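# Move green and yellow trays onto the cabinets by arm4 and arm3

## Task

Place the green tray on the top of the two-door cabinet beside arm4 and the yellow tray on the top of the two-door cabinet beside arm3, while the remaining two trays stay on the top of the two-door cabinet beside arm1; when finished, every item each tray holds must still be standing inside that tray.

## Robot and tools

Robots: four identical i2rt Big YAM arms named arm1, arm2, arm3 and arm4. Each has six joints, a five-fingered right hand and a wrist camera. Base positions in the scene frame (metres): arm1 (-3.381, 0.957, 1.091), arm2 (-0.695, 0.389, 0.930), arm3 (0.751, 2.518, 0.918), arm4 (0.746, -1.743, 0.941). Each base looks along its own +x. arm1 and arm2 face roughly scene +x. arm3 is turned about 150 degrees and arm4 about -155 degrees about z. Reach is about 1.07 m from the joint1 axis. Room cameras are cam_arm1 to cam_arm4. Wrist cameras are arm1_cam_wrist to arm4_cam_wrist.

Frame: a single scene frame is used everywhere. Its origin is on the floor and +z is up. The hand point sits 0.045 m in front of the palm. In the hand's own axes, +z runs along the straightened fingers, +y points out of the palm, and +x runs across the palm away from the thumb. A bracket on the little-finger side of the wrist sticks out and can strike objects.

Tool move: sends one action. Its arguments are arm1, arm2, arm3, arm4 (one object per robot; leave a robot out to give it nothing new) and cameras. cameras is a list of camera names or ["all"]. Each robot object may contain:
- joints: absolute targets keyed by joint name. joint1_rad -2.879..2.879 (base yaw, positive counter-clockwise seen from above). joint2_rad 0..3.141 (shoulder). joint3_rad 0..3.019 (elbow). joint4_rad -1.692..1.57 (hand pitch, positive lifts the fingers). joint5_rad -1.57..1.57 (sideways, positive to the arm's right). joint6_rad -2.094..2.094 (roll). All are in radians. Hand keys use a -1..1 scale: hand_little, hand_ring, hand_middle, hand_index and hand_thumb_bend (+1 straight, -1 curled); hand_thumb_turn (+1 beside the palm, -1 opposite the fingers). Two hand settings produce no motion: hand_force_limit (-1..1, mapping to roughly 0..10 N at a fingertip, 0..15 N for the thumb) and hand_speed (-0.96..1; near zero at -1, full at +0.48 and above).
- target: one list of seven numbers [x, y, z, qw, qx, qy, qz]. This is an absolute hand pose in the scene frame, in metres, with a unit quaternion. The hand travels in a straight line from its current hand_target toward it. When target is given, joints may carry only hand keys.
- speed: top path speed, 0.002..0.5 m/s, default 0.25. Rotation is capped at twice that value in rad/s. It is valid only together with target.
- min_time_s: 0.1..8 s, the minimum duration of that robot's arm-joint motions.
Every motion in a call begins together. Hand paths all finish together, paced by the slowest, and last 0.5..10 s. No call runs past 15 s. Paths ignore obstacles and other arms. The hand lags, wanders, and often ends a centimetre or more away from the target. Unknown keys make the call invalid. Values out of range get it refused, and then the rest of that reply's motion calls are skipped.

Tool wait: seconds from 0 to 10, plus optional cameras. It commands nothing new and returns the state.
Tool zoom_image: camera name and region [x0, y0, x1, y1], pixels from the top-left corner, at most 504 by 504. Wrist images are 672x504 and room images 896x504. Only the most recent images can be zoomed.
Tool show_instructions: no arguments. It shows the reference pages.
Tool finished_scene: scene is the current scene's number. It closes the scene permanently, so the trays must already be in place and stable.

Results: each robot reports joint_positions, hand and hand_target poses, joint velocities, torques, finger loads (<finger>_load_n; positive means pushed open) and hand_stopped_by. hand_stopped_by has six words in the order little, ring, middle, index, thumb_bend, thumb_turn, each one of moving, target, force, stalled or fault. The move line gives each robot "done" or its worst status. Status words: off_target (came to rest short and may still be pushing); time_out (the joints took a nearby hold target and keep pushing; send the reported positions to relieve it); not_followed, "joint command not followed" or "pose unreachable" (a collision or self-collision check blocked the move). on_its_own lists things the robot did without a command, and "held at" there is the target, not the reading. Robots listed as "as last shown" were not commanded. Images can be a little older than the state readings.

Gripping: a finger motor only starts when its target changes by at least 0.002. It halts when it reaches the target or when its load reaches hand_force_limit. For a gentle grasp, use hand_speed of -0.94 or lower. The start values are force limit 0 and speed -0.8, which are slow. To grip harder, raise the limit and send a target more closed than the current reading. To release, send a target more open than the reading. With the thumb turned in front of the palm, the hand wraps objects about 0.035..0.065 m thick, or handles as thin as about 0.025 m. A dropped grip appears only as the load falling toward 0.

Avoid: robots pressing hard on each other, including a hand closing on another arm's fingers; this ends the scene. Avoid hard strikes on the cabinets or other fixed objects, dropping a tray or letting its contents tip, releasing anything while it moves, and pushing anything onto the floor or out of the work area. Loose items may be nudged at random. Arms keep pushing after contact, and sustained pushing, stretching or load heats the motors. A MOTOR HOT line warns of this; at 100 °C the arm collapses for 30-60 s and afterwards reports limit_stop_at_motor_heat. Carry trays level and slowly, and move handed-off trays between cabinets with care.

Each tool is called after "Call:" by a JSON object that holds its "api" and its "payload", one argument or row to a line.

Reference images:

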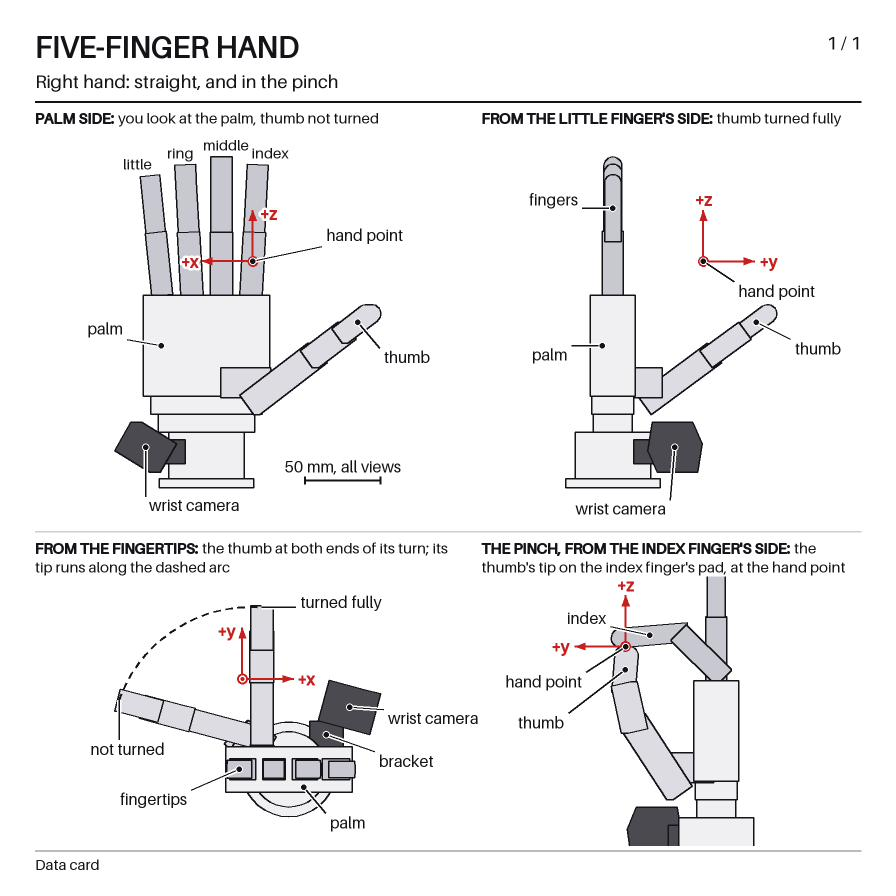

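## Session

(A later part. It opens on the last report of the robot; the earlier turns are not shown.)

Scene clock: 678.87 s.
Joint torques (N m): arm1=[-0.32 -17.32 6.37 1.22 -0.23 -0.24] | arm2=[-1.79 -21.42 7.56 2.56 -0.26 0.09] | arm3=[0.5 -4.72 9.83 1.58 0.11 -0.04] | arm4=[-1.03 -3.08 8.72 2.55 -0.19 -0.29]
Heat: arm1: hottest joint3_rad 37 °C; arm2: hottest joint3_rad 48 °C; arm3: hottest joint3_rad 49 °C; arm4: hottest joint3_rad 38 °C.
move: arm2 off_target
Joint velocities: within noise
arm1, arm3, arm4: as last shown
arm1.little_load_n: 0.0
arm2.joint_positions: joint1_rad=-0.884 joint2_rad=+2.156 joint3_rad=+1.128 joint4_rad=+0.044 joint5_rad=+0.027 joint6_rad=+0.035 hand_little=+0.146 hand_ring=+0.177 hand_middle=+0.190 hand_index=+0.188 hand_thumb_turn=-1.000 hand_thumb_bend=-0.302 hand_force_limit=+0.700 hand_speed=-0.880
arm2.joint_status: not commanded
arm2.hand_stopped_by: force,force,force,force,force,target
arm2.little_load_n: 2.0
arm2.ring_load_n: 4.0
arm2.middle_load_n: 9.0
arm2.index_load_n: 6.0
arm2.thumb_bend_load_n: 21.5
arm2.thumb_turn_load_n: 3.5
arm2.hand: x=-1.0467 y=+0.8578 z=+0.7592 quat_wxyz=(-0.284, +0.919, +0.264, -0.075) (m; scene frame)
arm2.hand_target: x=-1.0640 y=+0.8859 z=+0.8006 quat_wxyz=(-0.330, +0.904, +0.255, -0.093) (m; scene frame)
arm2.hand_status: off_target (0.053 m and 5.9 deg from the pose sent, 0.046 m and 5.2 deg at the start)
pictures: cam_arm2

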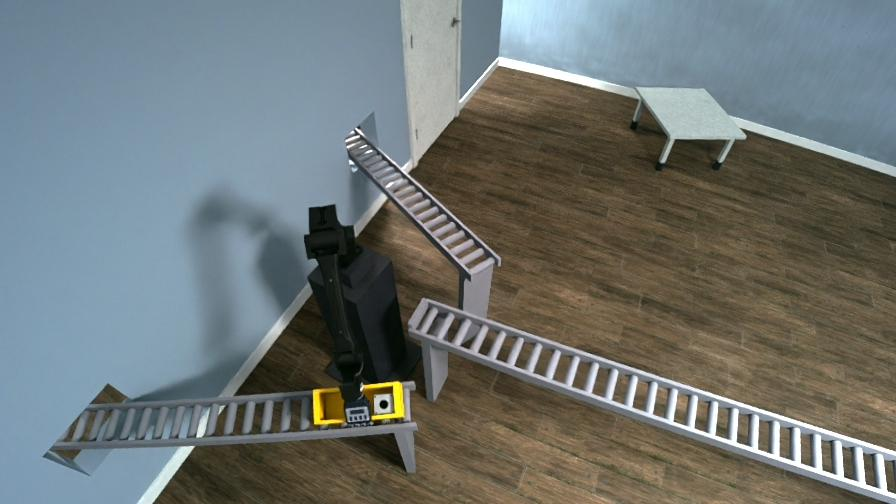

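Call:
{"api": "move", "payload": {
  "arm2": {"target": [-1.068, 0.893, 0.76, 0.3292, -0.9044, -0.2551, 0.0928], "speed": 0.06},
  "cameras": ["cam_arm2"]
}}

Call:
{"api": "zoom_image", "payload": {
  "camera": "cam_arm2",
  "region": [300, 365, 420, 445]
}}

Scene clock: 681.20 s.
Joint torques (N m): arm1=[-0.32 -17.38 6.35 1.22 -0.22 -0.24] | arm2=[-1.9 -19.08 9.32 2.51 -0.25 0.08] | arm3=[0.44 -4.84 9.83 1.58 0.11 -0.04] | arm4=[-1.55 -3.25 8.62 2.52 -0.13 -0.27]
Heat: arm1: hottest joint3_rad 37 °C; arm2: hottest joint3_rad 48 °C; arm3: hottest joint3_rad 49 °C; arm4: hottest joint3_rad 38 °C.
move: arm2 off_target
Joint velocities: within noise
arm1, arm3, arm4: as last shown
arm1.thumb_bend_load_n: -0.5
arm2.joint_positions: joint1_rad=-0.884 joint2_rad=+2.219 joint3_rad=+1.128 joint4_rad=+0.109 joint5_rad=+0.027 joint6_rad=+0.035 hand_little=+0.146 hand_ring=+0.177 hand_middle=+0.190 hand_index=+0.188 hand_thumb_turn=-1.000 hand_thumb_bend=-0.302 hand_force_limit=+0.700 hand_speed=-0.880
arm2.joint_status: not commanded
arm2.hand_stopped_by: force,force,force,force,force,target
arm2.little_load_n: 2.0
arm2.ring_load_n: 4.0
arm2.middle_load_n: 9.0
arm2.index_load_n: 5.5
arm2.thumb_bend_load_n: 21.5
arm2.thumb_turn_load_n: 3.5
arm2.hand: x=-1.0448 y=+0.8555 z=+0.7304 quat_wxyz=(-0.285, +0.918, +0.264, -0.075) (m; scene frame)
arm2.hand_target: x=-1.0665 y=+0.8907 z=+0.7608 quat_wxyz=(-0.329, +0.905, +0.255, -0.092) (m; scene frame)
arm2.hand_status: off_target (0.053 m and 5.8 deg from the pose sent, 0.041 m and 5.9 deg at the start)
pictures: cam_arm2

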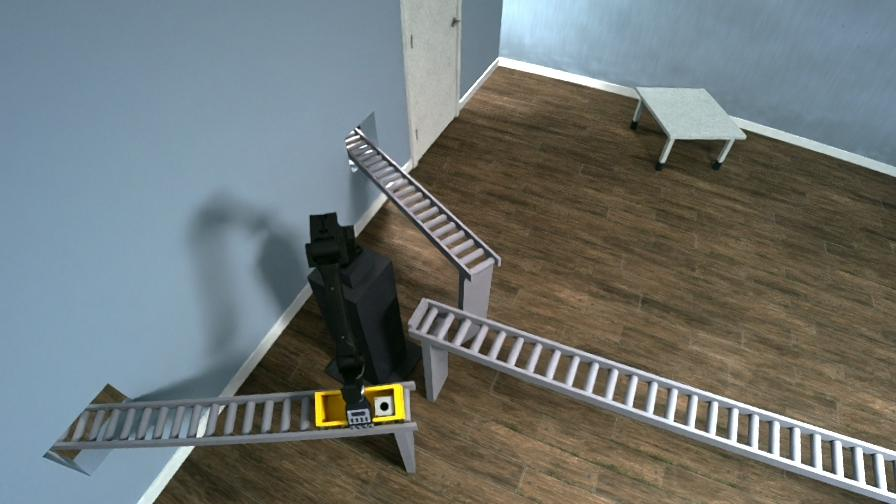

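Scaled by 4.200 from the camera's 896x504 image, which has a finer 1280x720 frame.

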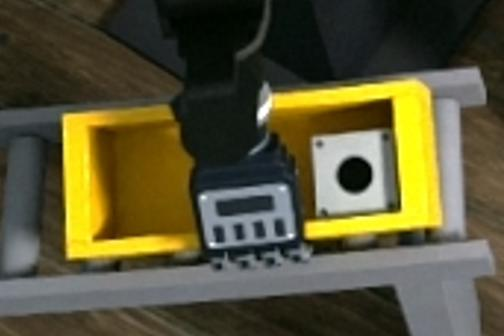

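Call:
{"api": "move", "payload": {
  "arm2": {"target": [-1.067, 0.891, 0.73, 0.3292, -0.9044, -0.2551, 0.0928], "speed": 0.05},
  "cameras": ["cam_arm2"]
}}

Call:
{"api": "zoom_image", "payload": {
  "camera": "cam_arm2",
  "region": [300, 365, 420, 445]
}}

Scene clock: 683.87 s.
Joint torques (N m): arm1=[-0.38 -17.32 6.38 1.24 -0.22 -0.24] | arm2=[-1.67 -15.03 9.72 2.8 -0.19 0.08] | arm3=[0.44 -4.84 9.83 1.59 0.11 -0.03] | arm4=[-1.26 -3.02 8.7 2.4 -0.17 -0.28]
Heat: arm1: hottest joint3_rad 37 °C; arm2: hottest joint3_rad 48 °C; arm3: hottest joint3_rad 49 °C; arm4: hottest joint3_rad 38 °C.
move: arm2 off_target
Joint velocities: within noise
arm1, arm3, arm4: as last shown
arm1.thumb_bend_load_n: 0.0
arm2.joint_positions: joint1_rad=-0.885 joint2_rad=+2.236 joint3_rad=+1.136 joint4_rad=+0.163 joint5_rad=+0.027 joint6_rad=+0.039 hand_little=+0.145 hand_ring=+0.176 hand_middle=+0.190 hand_index=+0.188 hand_thumb_turn=-1.000 hand_thumb_bend=-0.302 hand_force_limit=+0.700 hand_speed=-0.880
arm2.joint_status: not commanded
arm2.hand_stopped_by: force,force,force,force,force,target
arm2.little_load_n: 0.0
arm2.ring_load_n: 1.5
arm2.middle_load_n: 6.5
arm2.index_load_n: 5.0
arm2.thumb_bend_load_n: 21.0
arm2.thumb_turn_load_n: 4.0
arm2.hand: x=-1.0515 y=+0.8664 z=+0.7289 quat_wxyz=(-0.305, +0.913, +0.259, -0.082) (m; scene frame)
arm2.hand_target: x=-1.0663 y=+0.8909 z=+0.7318 quat_wxyz=(-0.330, +0.905, +0.252, -0.093) (m; scene frame)
arm2.hand_status: off_target (0.029 m and 3.2 deg from the pose sent, 0.042 m and 5.8 deg at the start)
arm3.index_load_n: 0.5
pictures: cam_arm2

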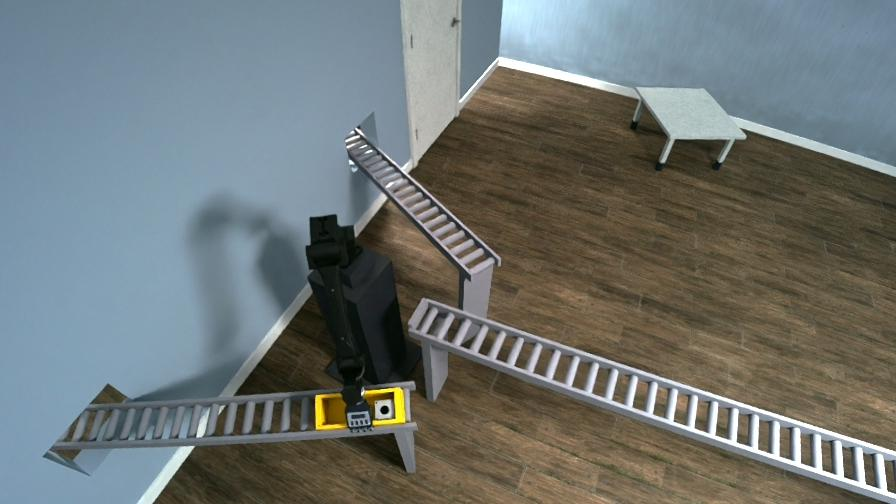

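Scaled by 4.200 from the camera's 896x504 image, which has a finer 1280x720 frame.

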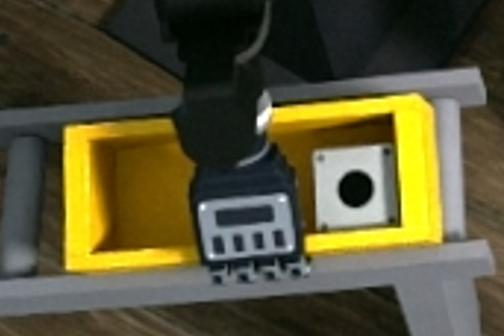

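Call:
{"api": "move", "payload": {
  "arm2": {"joints": {"hand_thumb_bend": 0.2, "hand_little": 0.5, "hand_ring": 0.5, "hand_middle": 0.5, "hand_index": 0.5, "hand_speed": -0.7}},
  "cameras": ["cam_arm2"]
}}

Call:
{"api": "zoom_image", "payload": {
  "camera": "cam_arm2",
  "region": [270, 365, 430, 445]
}}

Scene clock: 687.07 s.
Joint torques (N m): arm1=[-0.38 -17.2 6.34 1.21 -0.22 -0.24] | arm2=[-1.96 -17.67 8.2 2.28 -0.11 0.1] | arm3=[0.44 -4.78 9.81 1.58 0.12 -0.04] | arm4=[-1.85 -3.55 8.79 2.44 -0.15 -0.25]
Heat: arm1: hottest joint3_rad 37 °C; arm2: hottest joint3_rad 47 °C; arm3: hottest joint3_rad 49 °C; arm4: hottest joint3_rad 38 °C.
move: arm2 done
Joint velocities: within noise
arm1.joint_positions: joint1_rad=+1.553 joint2_rad=+1.892 joint3_rad=+1.094 joint4_rad=+0.041 joint5_rad=-0.016 joint6_rad=-0.005 hand_little=+0.450 hand_ring=+0.450 hand_middle=+0.450 hand_index=+0.450 hand_thumb_turn=-1.000 hand_thumb_bend=+0.250 hand_force_limit=+0.200 hand_speed=-0.700
arm1.joint_status: not commanded
arm1.hand_stopped_by: target,target,target,target,target,target
arm1.little_load_n: 0.0
arm1.ring_load_n: 0.0
arm1.middle_load_n: 0.0
arm1.index_load_n: -0.5
arm1.thumb_bend_load_n: 0.0
arm1.thumb_turn_load_n: 0.0
arm1.hand: x=-3.3675 y=+0.3311 z=+1.0558 quat_wxyz=(-0.002, +0.008, +0.919, -0.394) (m; scene frame)
arm1.hand_target: x=-3.3724 y=+0.3377 z=+1.0501 quat_wxyz=(-0.006, +0.003, +0.924, -0.383) (m; scene frame)
arm1.hand_status: not commanded
arm2.joint_positions: joint1_rad=-0.899 joint2_rad=+2.254 joint3_rad=+1.154 joint4_rad=+0.177 joint5_rad=+0.024 joint6_rad=+0.035 hand_little=+0.500 hand_ring=+0.500 hand_middle=+0.500 hand_index=+0.500 hand_thumb_turn=-1.000 hand_thumb_bend=+0.200 hand_force_limit=+0.700 hand_speed=-0.700
arm2.joint_status: all done
arm2.hand_stopped_by: target,target,target,target,target,target
arm2.little_load_n: 0.0
arm2.ring_load_n: 0.0
arm2.middle_load_n: 0.0
arm2.index_load_n: 0.0
arm2.thumb_bend_load_n: 0.0
arm2.thumb_turn_load_n: -0.5
arm2.hand: x=-1.0495 y=+0.8778 z=+0.7253 quat_wxyz=(-0.312, +0.912, +0.255, -0.083) (m; scene frame)
arm2.hand_target: x=-1.0596 y=+0.8962 z=+0.7318 quat_wxyz=(-0.331, +0.906, +0.248, -0.091) (m; scene frame)
arm2.hand_status: not commanded
arm3.joint_positions: joint1_rad=-0.620 joint2_rad=+0.962 joint3_rad=+1.046 joint4_rad=-1.162 joint5_rad=-0.003 joint6_rad=-1.243 hand_little=+1.000 hand_ring=+1.000 hand_middle=+1.000 hand_index=+1.000 hand_thumb_turn=+1.000 hand_thumb_bend=+1.000 hand_force_limit=+0.000 hand_speed=-0.800
arm3.joint_status: not commanded
arm3.hand_stopped_by: target,target,target,target,target,target
arm3.little_load_n: 0.0
arm3.ring_load_n: 0.0
arm3.middle_load_n: 0.0
arm3.index_load_n: -0.5
arm3.thumb_bend_load_n: 0.0
arm3.thumb_turn_load_n: 0.0
arm3.hand: x=+1.0658 y=+2.4322 z=+1.1733 quat_wxyz=(-0.034, +0.945, -0.213, +0.247) (m; scene frame)
arm3.hand_target: x=+1.0720 y=+2.4306 z=+1.1706 quat_wxyz=(-0.032, +0.945, -0.207, +0.251) (m; scene frame)
arm3.hand_status: not commanded
arm4.joint_positions: joint1_rad=-0.150 joint2_rad=+0.963 joint3_rad=+1.058 joint4_rad=-1.162 joint5_rad=+0.005 joint6_rad=-1.237 hand_little=+1.000 hand_ring=+1.000 hand_middle=+1.000 hand_index=+1.000 hand_thumb_turn=+1.000 hand_thumb_bend=+1.000 hand_force_limit=+0.000 hand_speed=-0.800
arm4.joint_status: not commanded
arm4.hand_stopped_by: target,target,target,target,target,target
arm4.little_load_n: 0.0
arm4.ring_load_n: 0.0
arm4.middle_load_n: 0.0
arm4.index_load_n: 0.0
arm4.thumb_bend_load_n: 0.0
arm4.thumb_turn_load_n: 0.0
arm4.hand: x=+0.9923 y=-1.9648 z=+1.1989 quat_wxyz=(+0.032, +0.868, -0.430, +0.248) (m; scene frame)
arm4.hand_target: x=+0.9956 y=-1.9671 z=+1.1905 quat_wxyz=(+0.032, +0.872, -0.422, +0.246) (m; scene frame)
arm4.hand_status: not commanded
pictures: cam_arm2

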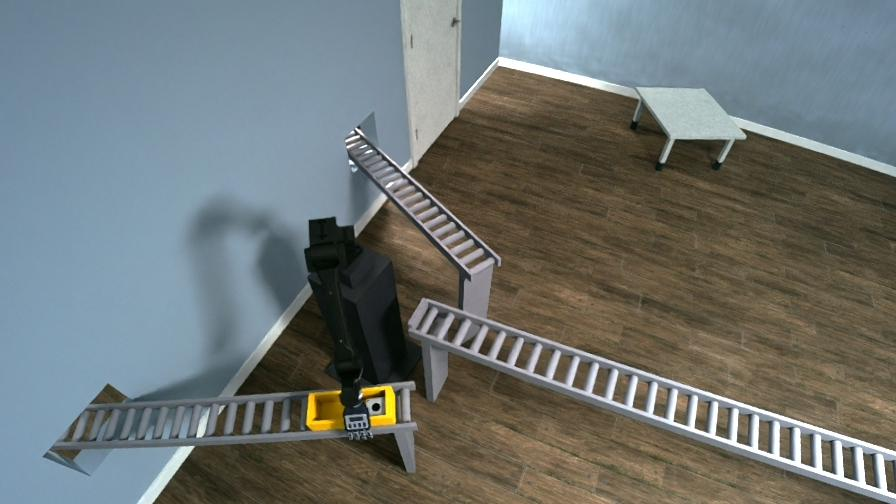

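Scaled by 3.150 from the camera's 896x504 image, which has a finer 1280x720 frame.

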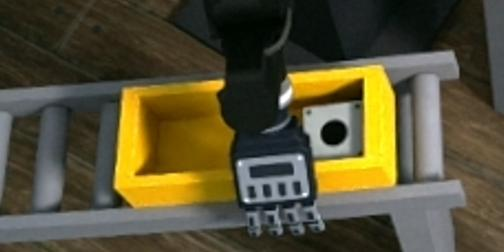

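Call:
{"api": "move", "payload": {
  "arm2": {"target": [-1.062, 0.885, 0.92, 0.3292, -0.9044, -0.2551, 0.0928], "speed": 0.12},
  "cameras": ["cam_arm2"]
}}

Call:
{"api": "zoom_image", "payload": {
  "camera": "cam_arm2",
  "region": [100, 365, 420, 465]
}}

Scene clock: 690.80 s.
Joint torques (N m): arm1=[-0.5 -17.26 6.35 1.22 -0.22 -0.23] | arm2=[-1.26 -16.73 11.33 0.77 -0.17 0.05] | arm3=[0.5 -4.72 9.84 1.58 0.12 -0.03] | arm4=[-1.32 -3.43 8.58 2.41 -0.17 -0.28]
Heat: arm1: hottest joint3_rad 37 °C; arm2: hottest joint3_rad 47 °C; arm3: hottest joint3_rad 49 °C; arm4: hottest joint3_rad 38 °C.
move: arm2 off_target
Joint velocities: within noise
arm1, arm3, arm4: as last shown
arm1.index_load_n: 0.0
arm2.joint_positions: joint1_rad=-0.884 joint2_rad=+1.879 joint3_rad=+1.142 joint4_rad=-0.174 joint5_rad=+0.010 joint6_rad=+0.045 hand_little=+0.500 hand_ring=+0.500 hand_middle=+0.500 hand_index=+0.500 hand_thumb_turn=-1.000 hand_thumb_bend=+0.200 hand_force_limit=+0.700 hand_speed=-0.700
arm2.joint_status: not commanded
arm2.hand_stopped_by: target,target,target,target,target,target
arm2.little_load_n: 0.0
arm2.ring_load_n: 0.0
arm2.middle_load_n: 0.0
arm2.index_load_n: 0.0
arm2.thumb_bend_load_n: 0.0
arm2.thumb_turn_load_n: 0.0
arm2.hand: x=-1.0606 y=+0.8686 z=+0.9006 quat_wxyz=(-0.314, +0.909, +0.259, -0.095) (m; scene frame)
arm2.hand_target: x=-1.0725 y=+0.8792 z=+0.9193 quat_wxyz=(-0.326, +0.903, +0.259, -0.102) (m; scene frame)
arm2.hand_status: off_target (0.025 m and 1.9 deg from the pose sent, 0.195 m and 2.4 deg at the start)
arm3.index_load_n: 0.0
pictures: cam_arm2

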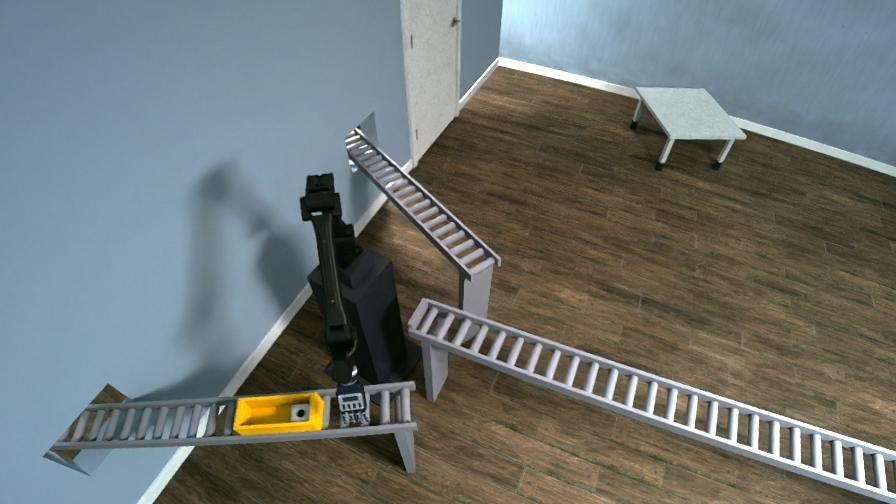

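Scaled by 1.575 from the camera's 896x504 image, which has a finer 1280x720 frame.

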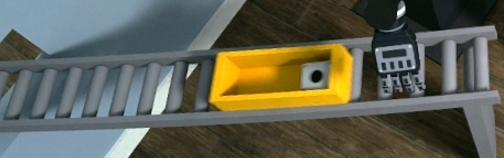

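Call:
{"api": "wait", "payload": {
  "seconds": 4,
  "cameras": ["cam_arm3", "arm3_cam_wrist"]
}}

Scene clock: 695.90 s.
Joint torques (N m): arm1=[-0.38 -17.32 6.37 1.21 -0.23 -0.24] | arm2=[-0.97 -16.38 11.55 0.94 -0.21 0.04] | arm3=[0.5 -4.84 9.83 1.59 0.11 -0.04] | arm4=[-1.2 -3.31 8.7 2.4 -0.18 -0.28]
Heat: arm1: hottest joint3_rad 37 °C; arm2: hottest joint3_rad 46 °C; arm3: hottest joint3_rad 49 °C; arm4: hottest joint3_rad 38 °C.
Joint velocities: within noise
arm1.joint_positions: joint1_rad=+1.553 joint2_rad=+1.892 joint3_rad=+1.094 joint4_rad=+0.041 joint5_rad=-0.016 joint6_rad=-0.005 hand_little=+0.450 hand_ring=+0.450 hand_middle=+0.450 hand_index=+0.450 hand_thumb_turn=-1.000 hand_thumb_bend=+0.250 hand_force_limit=+0.200 hand_speed=-0.700
arm1.joint_status: not commanded
arm1.hand_stopped_by: target,target,target,target,target,target
arm1.little_load_n: 0.0
arm1.ring_load_n: 0.0
arm1.middle_load_n: 0.0
arm1.index_load_n: 0.0
arm1.thumb_bend_load_n: 0.0
arm1.thumb_turn_load_n: 0.0
arm1.hand: x=-3.3675 y=+0.3311 z=+1.0558 quat_wxyz=(-0.002, +0.008, +0.919, -0.394) (m; scene frame)
arm1.hand_target: x=-3.3724 y=+0.3377 z=+1.0501 quat_wxyz=(-0.006, +0.003, +0.924, -0.383) (m; scene frame)
arm1.hand_status: not commanded
arm2.joint_positions: joint1_rad=-0.884 joint2_rad=+1.879 joint3_rad=+1.142 joint4_rad=-0.176 joint5_rad=+0.010 joint6_rad=+0.045 hand_little=+0.500 hand_ring=+0.500 hand_middle=+0.500 hand_index=+0.500 hand_thumb_turn=-1.000 hand_thumb_bend=+0.200 hand_force_limit=+0.700 hand_speed=-0.700
arm2.joint_status: not commanded
arm2.hand_stopped_by: target,target,target,target,target,target
arm2.little_load_n: 0.0
arm2.ring_load_n: 0.0
arm2.middle_load_n: 0.0
arm2.index_load_n: 0.0
arm2.thumb_bend_load_n: 0.0
arm2.thumb_turn_load_n: 0.0
arm2.hand: x=-1.0603 y=+0.8683 z=+0.9004 quat_wxyz=(-0.313, +0.909, +0.259, -0.095) (m; scene frame)
arm2.hand_target: x=-1.0723 y=+0.8789 z=+0.9191 quat_wxyz=(-0.326, +0.904, +0.259, -0.102) (m; scene frame)
arm2.hand_status: off_target (0.026 m and 2.0 deg from the pose sent, 0.195 m and 2.4 deg at the start)
arm3.joint_positions: joint1_rad=-0.620 joint2_rad=+0.962 joint3_rad=+1.046 joint4_rad=-1.162 joint5_rad=-0.003 joint6_rad=-1.243 hand_little=+1.000 hand_ring=+1.000 hand_middle=+1.000 hand_index=+1.000 hand_thumb_turn=+1.000 hand_thumb_bend=+1.000 hand_force_limit=+0.000 hand_speed=-0.800
arm3.joint_status: not commanded
arm3.hand_stopped_by: target,target,target,target,target,target
arm3.little_load_n: 0.0
arm3.ring_load_n: 0.0
arm3.middle_load_n: 0.0
arm3.index_load_n: 0.0
arm3.thumb_bend_load_n: 0.0
arm3.thumb_turn_load_n: -0.5
arm3.hand: x=+1.0658 y=+2.4322 z=+1.1733 quat_wxyz=(-0.034, +0.945, -0.213, +0.247) (m; scene frame)
arm3.hand_target: x=+1.0720 y=+2.4306 z=+1.1706 quat_wxyz=(-0.032, +0.945, -0.207, +0.251) (m; scene frame)
arm3.hand_status: not commanded
arm4.joint_positions: joint1_rad=-0.150 joint2_rad=+0.963 joint3_rad=+1.058 joint4_rad=-1.162 joint5_rad=+0.005 joint6_rad=-1.237 hand_little=+1.000 hand_ring=+1.000 hand_middle=+1.000 hand_index=+1.000 hand_thumb_turn=+1.000 hand_thumb_bend=+1.000 hand_force_limit=+0.000 hand_speed=-0.800
arm4.joint_status: not commanded
arm4.hand_stopped_by: target,target,target,target,target,target
arm4.little_load_n: 0.0
arm4.ring_load_n: 0.0
arm4.middle_load_n: 0.0
arm4.index_load_n: 0.0
arm4.thumb_bend_load_n: 0.0
arm4.thumb_turn_load_n: 0.0
arm4.hand: x=+0.9923 y=-1.9648 z=+1.1989 quat_wxyz=(+0.032, +0.868, -0.430, +0.248) (m; scene frame)
arm4.hand_target: x=+0.9956 y=-1.9671 z=+1.1905 quat_wxyz=(+0.032, +0.872, -0.422, +0.246) (m; scene frame)
arm4.hand_status: not commanded
wait: 4.00 s; at rest from the start
pictures: arm3_cam_wrist, cam_arm3

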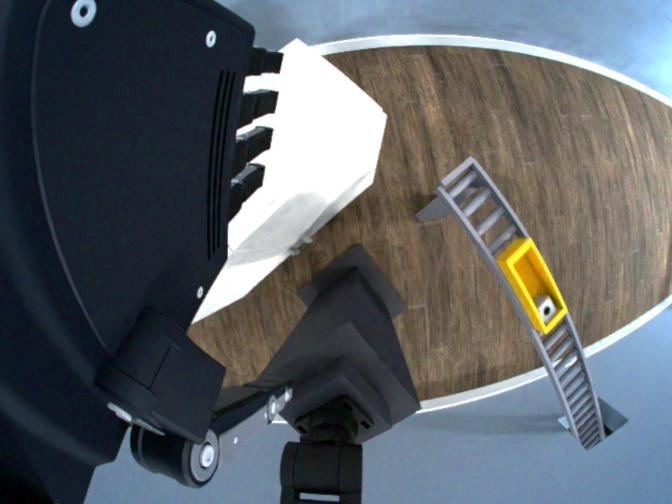

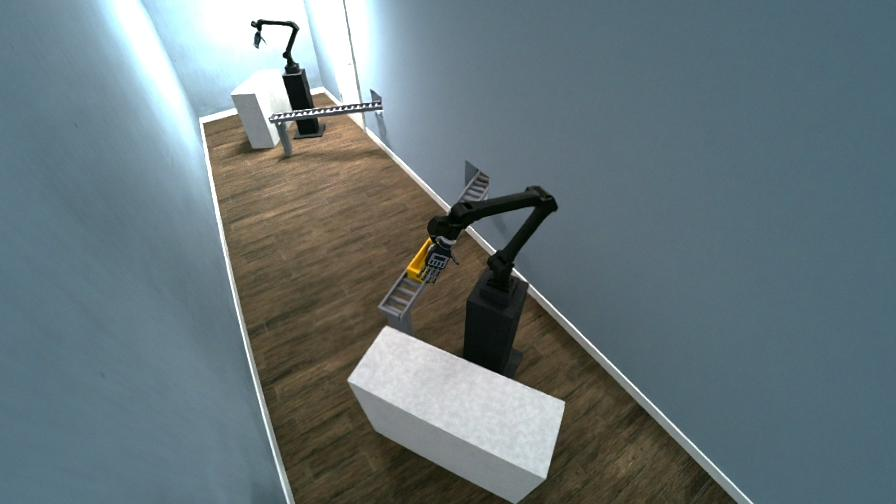

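Call:
{"api": "move", "payload": {
  "arm3": {"joints": {"joint1_rad": -1.588, "hand_thumb_turn": -1, "hand_thumb_bend": 0.25, "hand_little": 0.55, "hand_ring": 0.55, "hand_middle": 0.55, "hand_index": 0.55, "hand_speed": -0.4}, "min_time_s": 3},
  "cameras": ["cam_arm3", "arm3_cam_wrist"]
}}

Scene clock: 703.83 s.
Joint torques (N m): arm1=[-0.38 -17.26 6.35 1.21 -0.22 -0.24] | arm2=[-0.62 -16.73 11.47 0.96 -0.23 0.04] | arm3=[-0.38 -5.01 9.83 1.58 0.07 -0.03] | arm4=[-1.49 -3.19 8.69 2.55 -0.16 -0.29]
Heat: arm1: hottest joint3_rad 37 °C; arm2: hottest joint3_rad 46 °C; arm3: hottest joint3_rad 50 °C; arm4: hottest joint3_rad 38 °C.
move: arm3 done
Joint velocities: within noise
arm1, arm2, arm4: as last shown
arm1.middle_load_n: -0.5
arm3.joint_positions: joint1_rad=-1.579 joint2_rad=+0.962 joint3_rad=+1.046 joint4_rad=-1.162 joint5_rad=-0.012 joint6_rad=-1.245 hand_little=+0.550 hand_ring=+0.550 hand_middle=+0.550 hand_index=+0.550 hand_thumb_turn=-1.000 hand_thumb_bend=+0.250 hand_force_limit=+0.000 hand_speed=-0.400
arm3.joint_status: all done
arm3.hand_stopped_by: target,target,target,target,target,target
arm3.little_load_n: 0.0
arm3.ring_load_n: 0.0
arm3.middle_load_n: 0.0
arm3.index_load_n: 0.0
arm3.thumb_bend_load_n: -0.5
arm3.thumb_turn_load_n: 0.0
arm3.hand: x=+0.8638 y=+2.2078 z=+1.1679 quat_wxyz=(+0.075, +0.742, -0.625, +0.231) (m; scene frame)
arm3.hand_target: x=+0.8632 y=+2.2008 z=+1.1650 quat_wxyz=(+0.079, +0.742, -0.624, +0.233) (m; scene frame)
arm3.hand_status: not commanded
pictures: arm3_cam_wrist, cam_arm3

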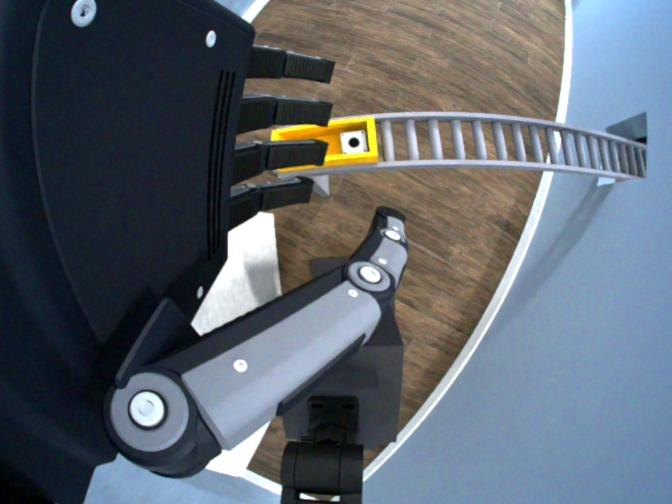

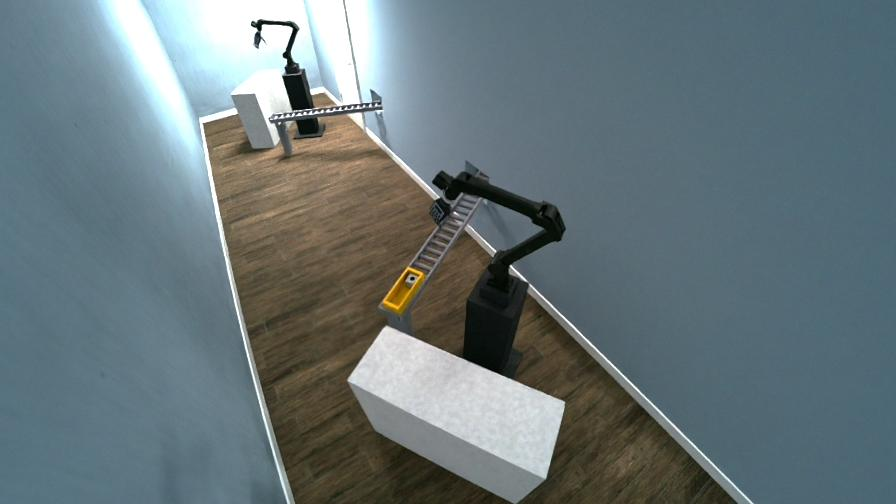

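Call:
{"api": "zoom_image", "payload": {
  "camera": "arm3_cam_wrist",
  "region": [240, 80, 420, 215]
}}

Scaled by 2.800 from the camera's 672x504 image, which has a finer 960x720 frame.

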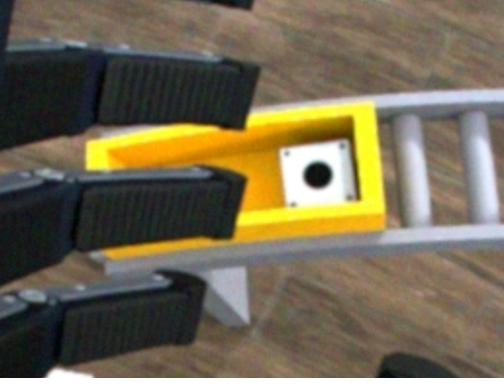

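Call:
{"api": "move", "payload": {
  "arm3": {"target": [1.105, 1.945, 0.82, 0.0828, -0.2274, 0.9118, -0.3319], "speed": 0.25},
  "cameras": ["cam_arm3", "arm3_cam_wrist"]
}}

Call:
{"api": "zoom_image", "payload": {
  "camera": "cam_arm3",
  "region": [360, 220, 480, 340]
}}

Scene clock: 722.40 s.
Joint torques (N m): arm1=[-0.38 -17.38 6.37 1.21 -0.23 -0.24] | arm2=[-0.73 -16.44 11.38 0.79 -0.2 0.07] | arm3=[1.49 -19.78 11.29 1.78 0.12 0.26] | arm4=[-1.38 -3.25 8.76 2.45 -0.18 -0.28]
Heat: arm1: hottest joint3_rad 37 °C; arm2: hottest joint3_rad 46 °C; arm3: hottest joint3_rad 50 °C; arm4: hottest joint3_rad 38 °C.
move: arm3 off_target
Joint velocities: within noise
arm1, arm2, arm4: as last shown
arm1.middle_load_n: 0.0
arm3.joint_positions: joint1_rad=-1.579 joint2_rad=+2.083 joint3_rad=+1.266 joint4_rad=-0.094 joint5_rad=+0.022 joint6_rad=-0.008 hand_little=+0.550 hand_ring=+0.550 hand_middle=+0.550 hand_index=+0.550 hand_thumb_turn=-1.000 hand_thumb_bend=+0.250 hand_force_limit=+0.000 hand_speed=-0.400
arm3.joint_status: not commanded
arm3.hand_stopped_by: target,target,target,target,target,target
arm3.little_load_n: 0.5
arm3.ring_load_n: 0.0
arm3.middle_load_n: 0.0
arm3.index_load_n: 0.0
arm3.thumb_bend_load_n: 0.0
arm3.thumb_turn_load_n: 0.0
arm3.hand: x=+1.0833 y=+1.9652 z=+0.8151 quat_wxyz=(-0.076, +0.232, -0.918, +0.313) (m; scene frame)
arm3.hand_target: x=+1.1003 y=+1.9486 z=+0.8190 quat_wxyz=(-0.083, +0.228, -0.912, +0.331) (m; scene frame)
arm3.hand_status: off_target (0.030 m and 2.4 deg from the pose sent, 0.498 m and 72.1 deg at the start)
arm4.middle_load_n: 0.5
pictures: arm3_cam_wrist, cam_arm3

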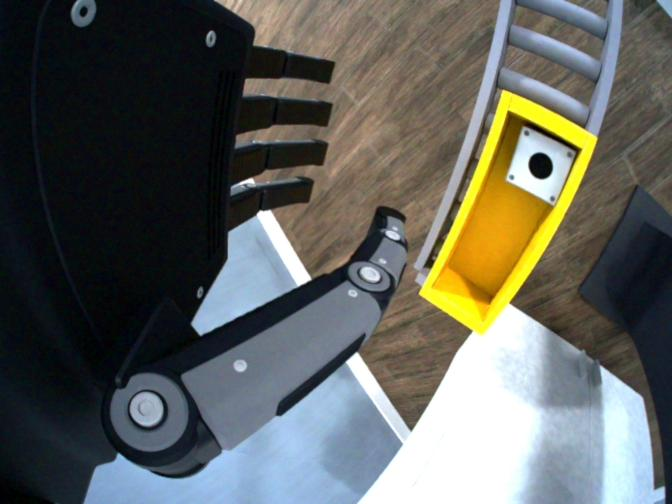

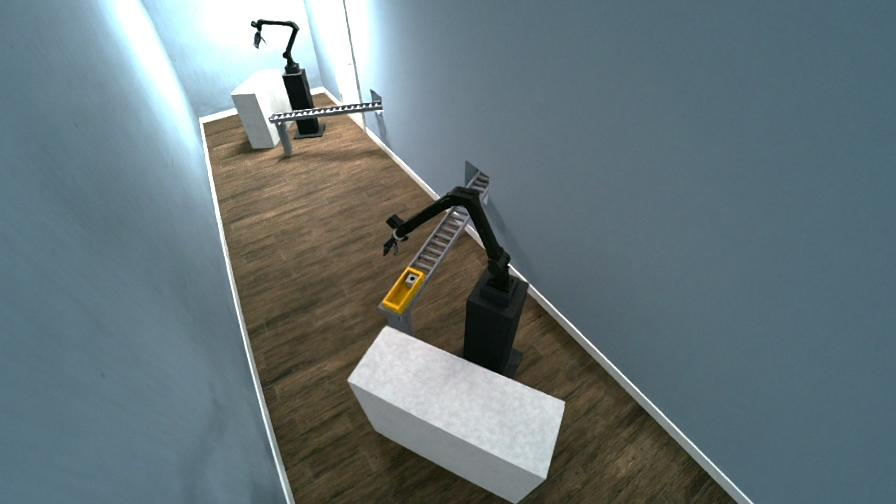

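Scaled by 4.200 from the camera's 896x504 image, which has a finer 1280x720 frame.

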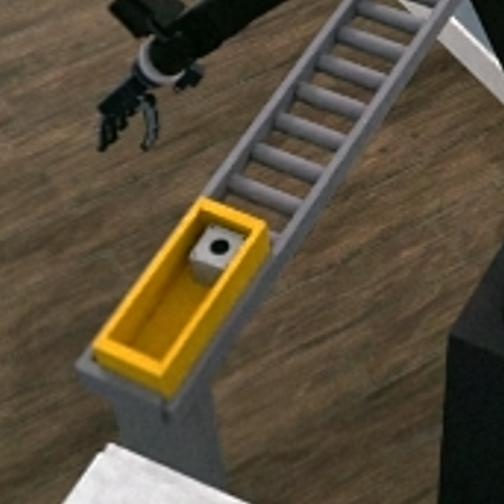

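Call:
{"api": "move", "payload": {
  "arm3": {"target": [1.072, 2.0, 0.685, 0.0828, -0.2274, 0.9118, -0.3319], "speed": 0.2},
  "cameras": ["cam_arm3", "arm3_cam_wrist"]
}}

Call:
{"api": "zoom_image", "payload": {
  "camera": "cam_arm3",
  "region": [360, 220, 480, 340]
}}

Scene clock: 740.67 s.
Joint torques (N m): arm1=[-0.38 -17.32 6.37 1.22 -0.22 -0.23] | arm2=[-1.38 -16.26 11.49 1.05 -0.21 0.07] | arm3=[1.26 -20.13 5.68 1.87 0.11 0.23] | arm4=[-1.67 -3.19 8.75 2.45 -0.15 -0.3]
Heat: arm1: hottest joint3_rad 37 °C; arm2: hottest joint3_rad 46 °C; arm3: hottest joint3_rad 50 °C; arm4: hottest joint3_rad 38 °C.
move: arm3 done
Joint velocities: within noise
arm1, arm2, arm4: as last shown
arm3.joint_positions: joint1_rad=-1.579 joint2_rad=+2.292 joint3_rad=+1.150 joint4_rad=+0.265 joint5_rad=+0.022 joint6_rad=-0.008 hand_little=+0.550 hand_ring=+0.550 hand_middle=+0.550 hand_index=+0.550 hand_thumb_turn=-1.000 hand_thumb_bend=+0.250 hand_force_limit=+0.000 hand_speed=-0.400
arm3.joint_status: not commanded
arm3.hand_stopped_by: target,target,target,target,target,target
arm3.little_load_n: 0.0
arm3.ring_load_n: 0.0
arm3.middle_load_n: 0.0
arm3.index_load_n: 0.0
arm3.thumb_bend_load_n: 0.0
arm3.thumb_turn_load_n: 0.0
arm3.hand: x=+1.0666 y=+2.0000 z=+0.6932 quat_wxyz=(-0.080, +0.230, -0.913, +0.329) (m; scene frame)
arm3.hand_target: x=+1.0717 y=+2.0008 z=+0.6866 quat_wxyz=(-0.083, +0.228, -0.912, +0.332) (m; scene frame)
arm3.hand_status: done (0.010 m and 0.6 deg from the pose sent, 0.135 m and 2.4 deg at the start)
arm4.middle_load_n: 0.0
pictures: arm3_cam_wrist, cam_arm3

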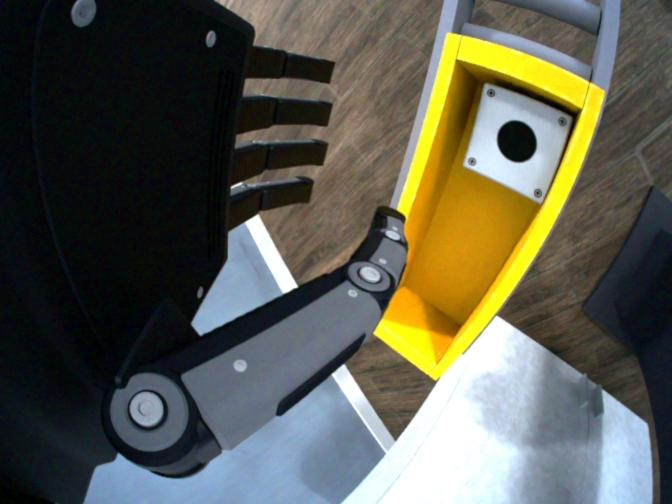

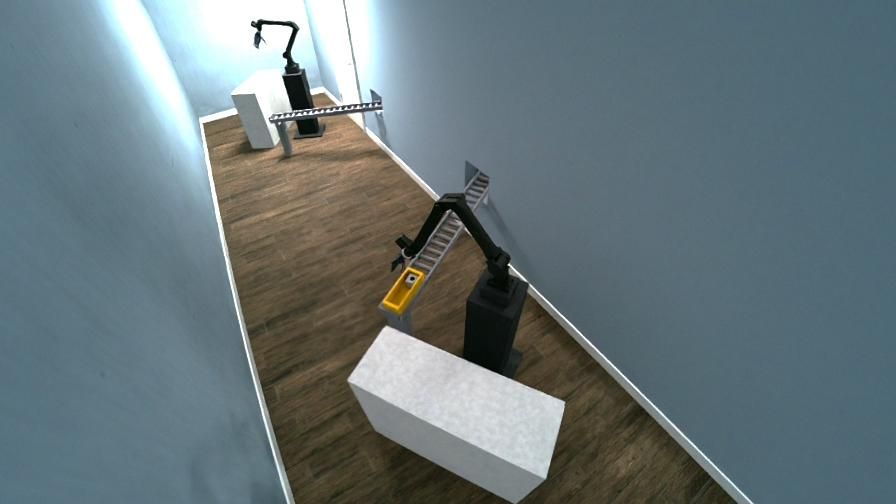

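Scaled by 4.200 from the camera's 896x504 image, which has a finer 1280x720 frame.

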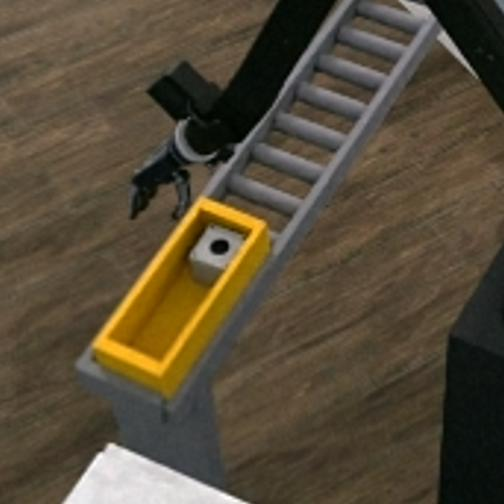

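Call:
{"api": "zoom_image", "payload": {
  "camera": "arm3_cam_wrist",
  "region": [340, 20, 620, 390]
}}

Scaled by 1.362 from the camera's 672x504 image, which has a finer 960x720 frame.

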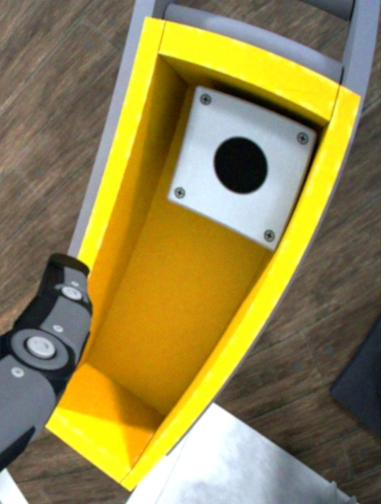

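Call:
{"api": "move", "payload": {
  "arm3": {"target": [1.05, 2.018, 0.575, 0.0828, -0.2274, 0.9118, -0.3319], "speed": 0.15},
  "cameras": ["cam_arm3", "arm3_cam_wrist"]
}}

Call:
{"api": "zoom_image", "payload": {
  "camera": "cam_arm3",
  "region": [360, 220, 480, 340]
}}

Scene clock: 750.73 s.
Joint torques (N m): arm1=[-0.38 -17.26 6.35 1.24 -0.22 -0.24] | arm2=[-0.67 -16.67 11.45 0.81 -0.19 0.06] | arm3=[-0.38 -18.55 4.71 1.4 -0.06 0.04] | arm4=[-1.67 -3.6 8.81 2.41 -0.16 -0.28]
Heat: arm1: hottest joint3_rad 37 °C; arm2: hottest joint3_rad 46 °C; arm3: hottest joint3_rad 48 °C; arm4: hottest joint3_rad 38 °C.
move: arm3 off_target
Joint velocities: within noise
arm1, arm2, arm4: as last shown
arm1.index_load_n: -0.5
arm3.joint_positions: joint1_rad=-1.583 joint2_rad=+2.529 joint3_rad=+1.190 joint4_rad=+0.489 joint5_rad=+0.008 joint6_rad=-0.019 hand_little=+0.550 hand_ring=+0.550 hand_middle=+0.550 hand_index=+0.550 hand_thumb_turn=-1.000 hand_thumb_bend=+0.250 hand_force_limit=+0.000 hand_speed=-0.400
arm3.joint_status: not commanded
arm3.hand_stopped_by: target,target,target,target,target,target
arm3.little_load_n: 1.5
arm3.ring_load_n: 0.5
arm3.middle_load_n: 0.0
arm3.index_load_n: 0.0
arm3.thumb_bend_load_n: 0.0
arm3.thumb_turn_load_n: 0.0
arm3.hand: x=+1.0589 y=+2.0161 z=+0.5946 quat_wxyz=(-0.086, +0.234, -0.907, +0.340) (m; scene frame)
arm3.hand_target: x=+1.0492 y=+2.0204 z=+0.5761 quat_wxyz=(-0.082, +0.232, -0.911, +0.332) (m; scene frame)
arm3.hand_status: off_target (0.022 m and 1.3 deg from the pose sent, 0.121 m and 0.6 deg at the start)
pictures: arm3_cam_wrist, cam_arm3

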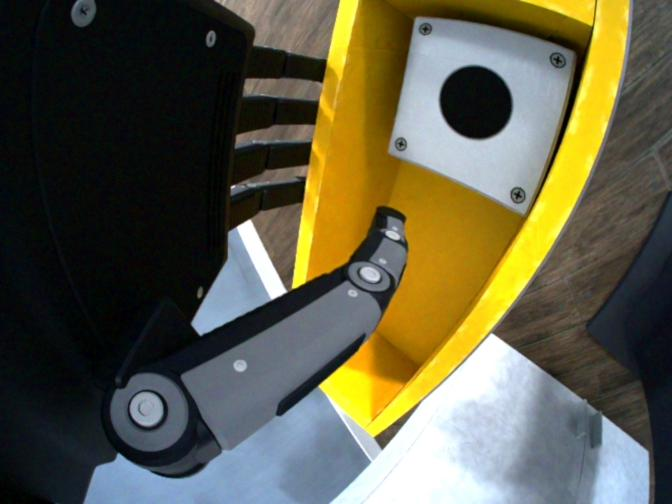

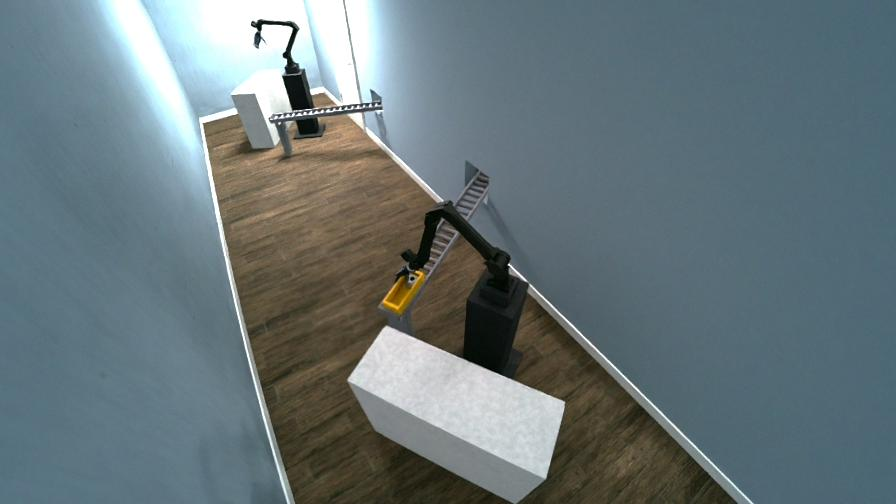

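Scaled by 4.200 from the camera's 896x504 image, which has a finer 1280x720 frame.

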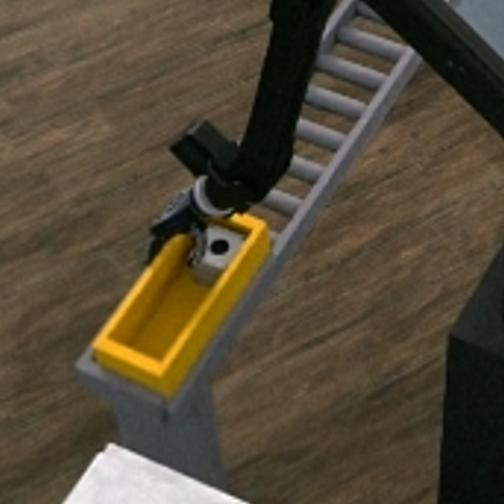

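Call:
{"api": "move", "payload": {
  "arm3": {"target": [1.06, 2.006, 0.575, 0.0828, -0.2274, 0.9118, -0.3319], "speed": 0.1}
}}

Call:
{"api": "move", "payload": {
  "arm3": {"target": [1.058, 2.008, 0.53, 0.0828, -0.2274, 0.9118, -0.3319], "speed": 0.1},
  "cameras": ["cam_arm3", "arm3_cam_wrist"]
}}

Call:
{"api": "zoom_image", "payload": {
  "camera": "cam_arm3",
  "region": [360, 220, 480, 340]
}}

Scene clock: 755.47 s.
Joint torques (N m): arm1=[-0.32 -17.26 6.37 1.22 -0.22 -0.24] | arm2=[-0.79 -16.62 11.59 0.83 -0.25 0.05] | arm3=[0.15 -19.9 5.83 0.55 0.12 0.2] | arm4=[-1.26 -3.14 8.68 2.48 -0.15 -0.29]
Heat: arm1: hottest joint3_rad 37 °C; arm2: hottest joint3_rad 46 °C; arm3: hottest joint3_rad 47 °C; arm4: hottest joint3_rad 38 °C.
move: arm3 off_target
Joint velocities: within noise
arm1, arm2, arm4: as last shown
arm3.joint_positions: joint1_rad=-1.583 joint2_rad=+2.554 joint3_rad=+1.230 joint4_rad=+0.475 joint5_rad=+0.022 joint6_rad=-0.008 hand_little=+0.550 hand_ring=+0.550 hand_middle=+0.550 hand_index=+0.550 hand_thumb_turn=-1.000 hand_thumb_bend=+0.250 hand_force_limit=+0.000 hand_speed=-0.400
arm3.joint_status: not commanded
arm3.hand_stopped_by: target,target,target,target,target,target
arm3.little_load_n: 0.0
arm3.ring_load_n: 0.0
arm3.middle_load_n: 0.0
arm3.index_load_n: 0.0
arm3.thumb_bend_load_n: 0.0
arm3.thumb_turn_load_n: 0.0
arm3.hand: x=+1.0621 y=+2.0060 z=+0.5875 quat_wxyz=(-0.082, +0.226, -0.909, +0.341) (m; scene frame)
arm3.hand_target: x=+1.0584 y=+2.0054 z=+0.5749 quat_wxyz=(-0.079, +0.220, -0.913, +0.333) (m; scene frame)
arm3.hand_status: off_target (0.013 m and 1.2 deg from the pose sent, 0.022 m and 1.3 deg at the start)
pictures: none

Scene clock: 756.53 s.
Joint torques (N m): arm1=[-0.38 -17.26 6.34 1.22 -0.22 -0.24] | arm2=[-0.97 -16.15 11.32 0.99 -0.18 0.1] | arm3=[-0.03 -19.25 4.82 1.54 -0.06 0.07] | arm4=[-1.67 -3.19 8.7 2.5 -0.21 -0.3]
Heat: arm1: hottest joint3_rad 37 °C; arm2: hottest joint3_rad 46 °C; arm3: hottest joint3_rad 47 °C; arm4: hottest joint3_rad 38 °C.
move: arm3 off_target
Joint velocities: within noise
arm1, arm2, arm4: as last shown
arm1.index_load_n: 0.0
arm3.joint_positions: joint1_rad=-1.583 joint2_rad=+2.652 joint3_rad=+1.305 joint4_rad=+0.490 joint5_rad=+0.009 joint6_rad=-0.020 hand_little=+0.550 hand_ring=+0.550 hand_middle=+0.550 hand_index=+0.550 hand_thumb_turn=-1.000 hand_thumb_bend=+0.250 hand_force_limit=+0.000 hand_speed=-0.400
arm3.joint_status: not commanded
arm3.hand_stopped_by: target,target,target,target,target,target
arm3.little_load_n: 0.5
arm3.ring_load_n: 0.0
arm3.middle_load_n: 0.0
arm3.index_load_n: 0.0
arm3.thumb_bend_load_n: 0.0
arm3.thumb_turn_load_n: 0.0
arm3.hand: x=+1.0652 y=+2.0051 z=+0.5491 quat_wxyz=(-0.085, +0.234, -0.908, +0.337) (m; scene frame)
arm3.hand_target: x=+1.0574 y=+2.0092 z=+0.5311 quat_wxyz=(-0.082, +0.233, -0.910, +0.332) (m; scene frame)
arm3.hand_status: off_target (0.021 m and 1.1 deg from the pose sent, 0.058 m and 1.2 deg at the start)
pictures: arm3_cam_wrist, cam_arm3

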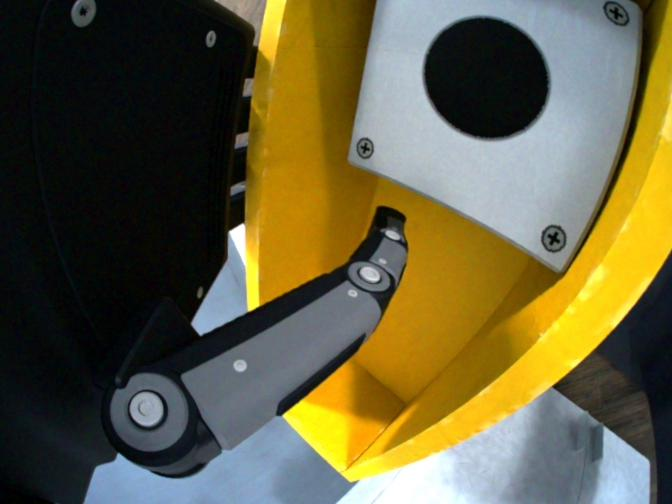

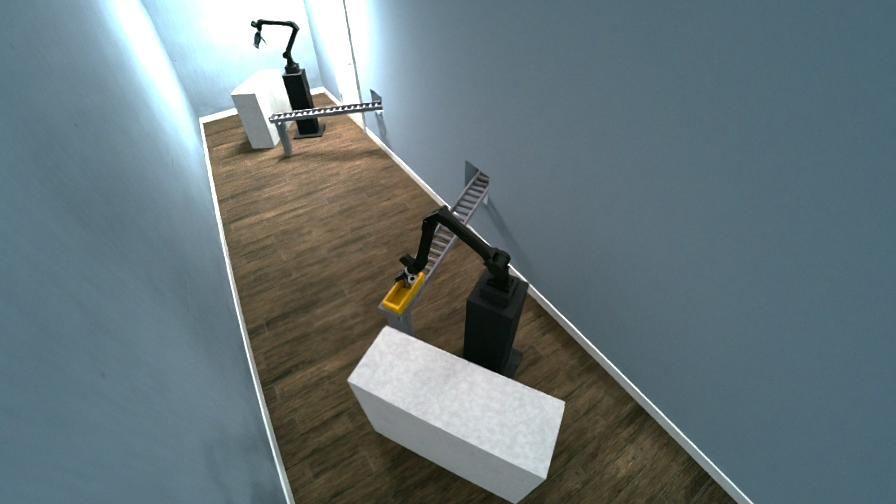

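Scaled by 4.200 from the camera's 896x504 image, which has a finer 1280x720 frame.

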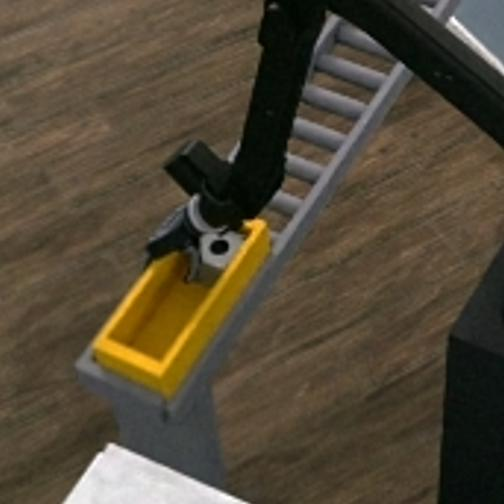

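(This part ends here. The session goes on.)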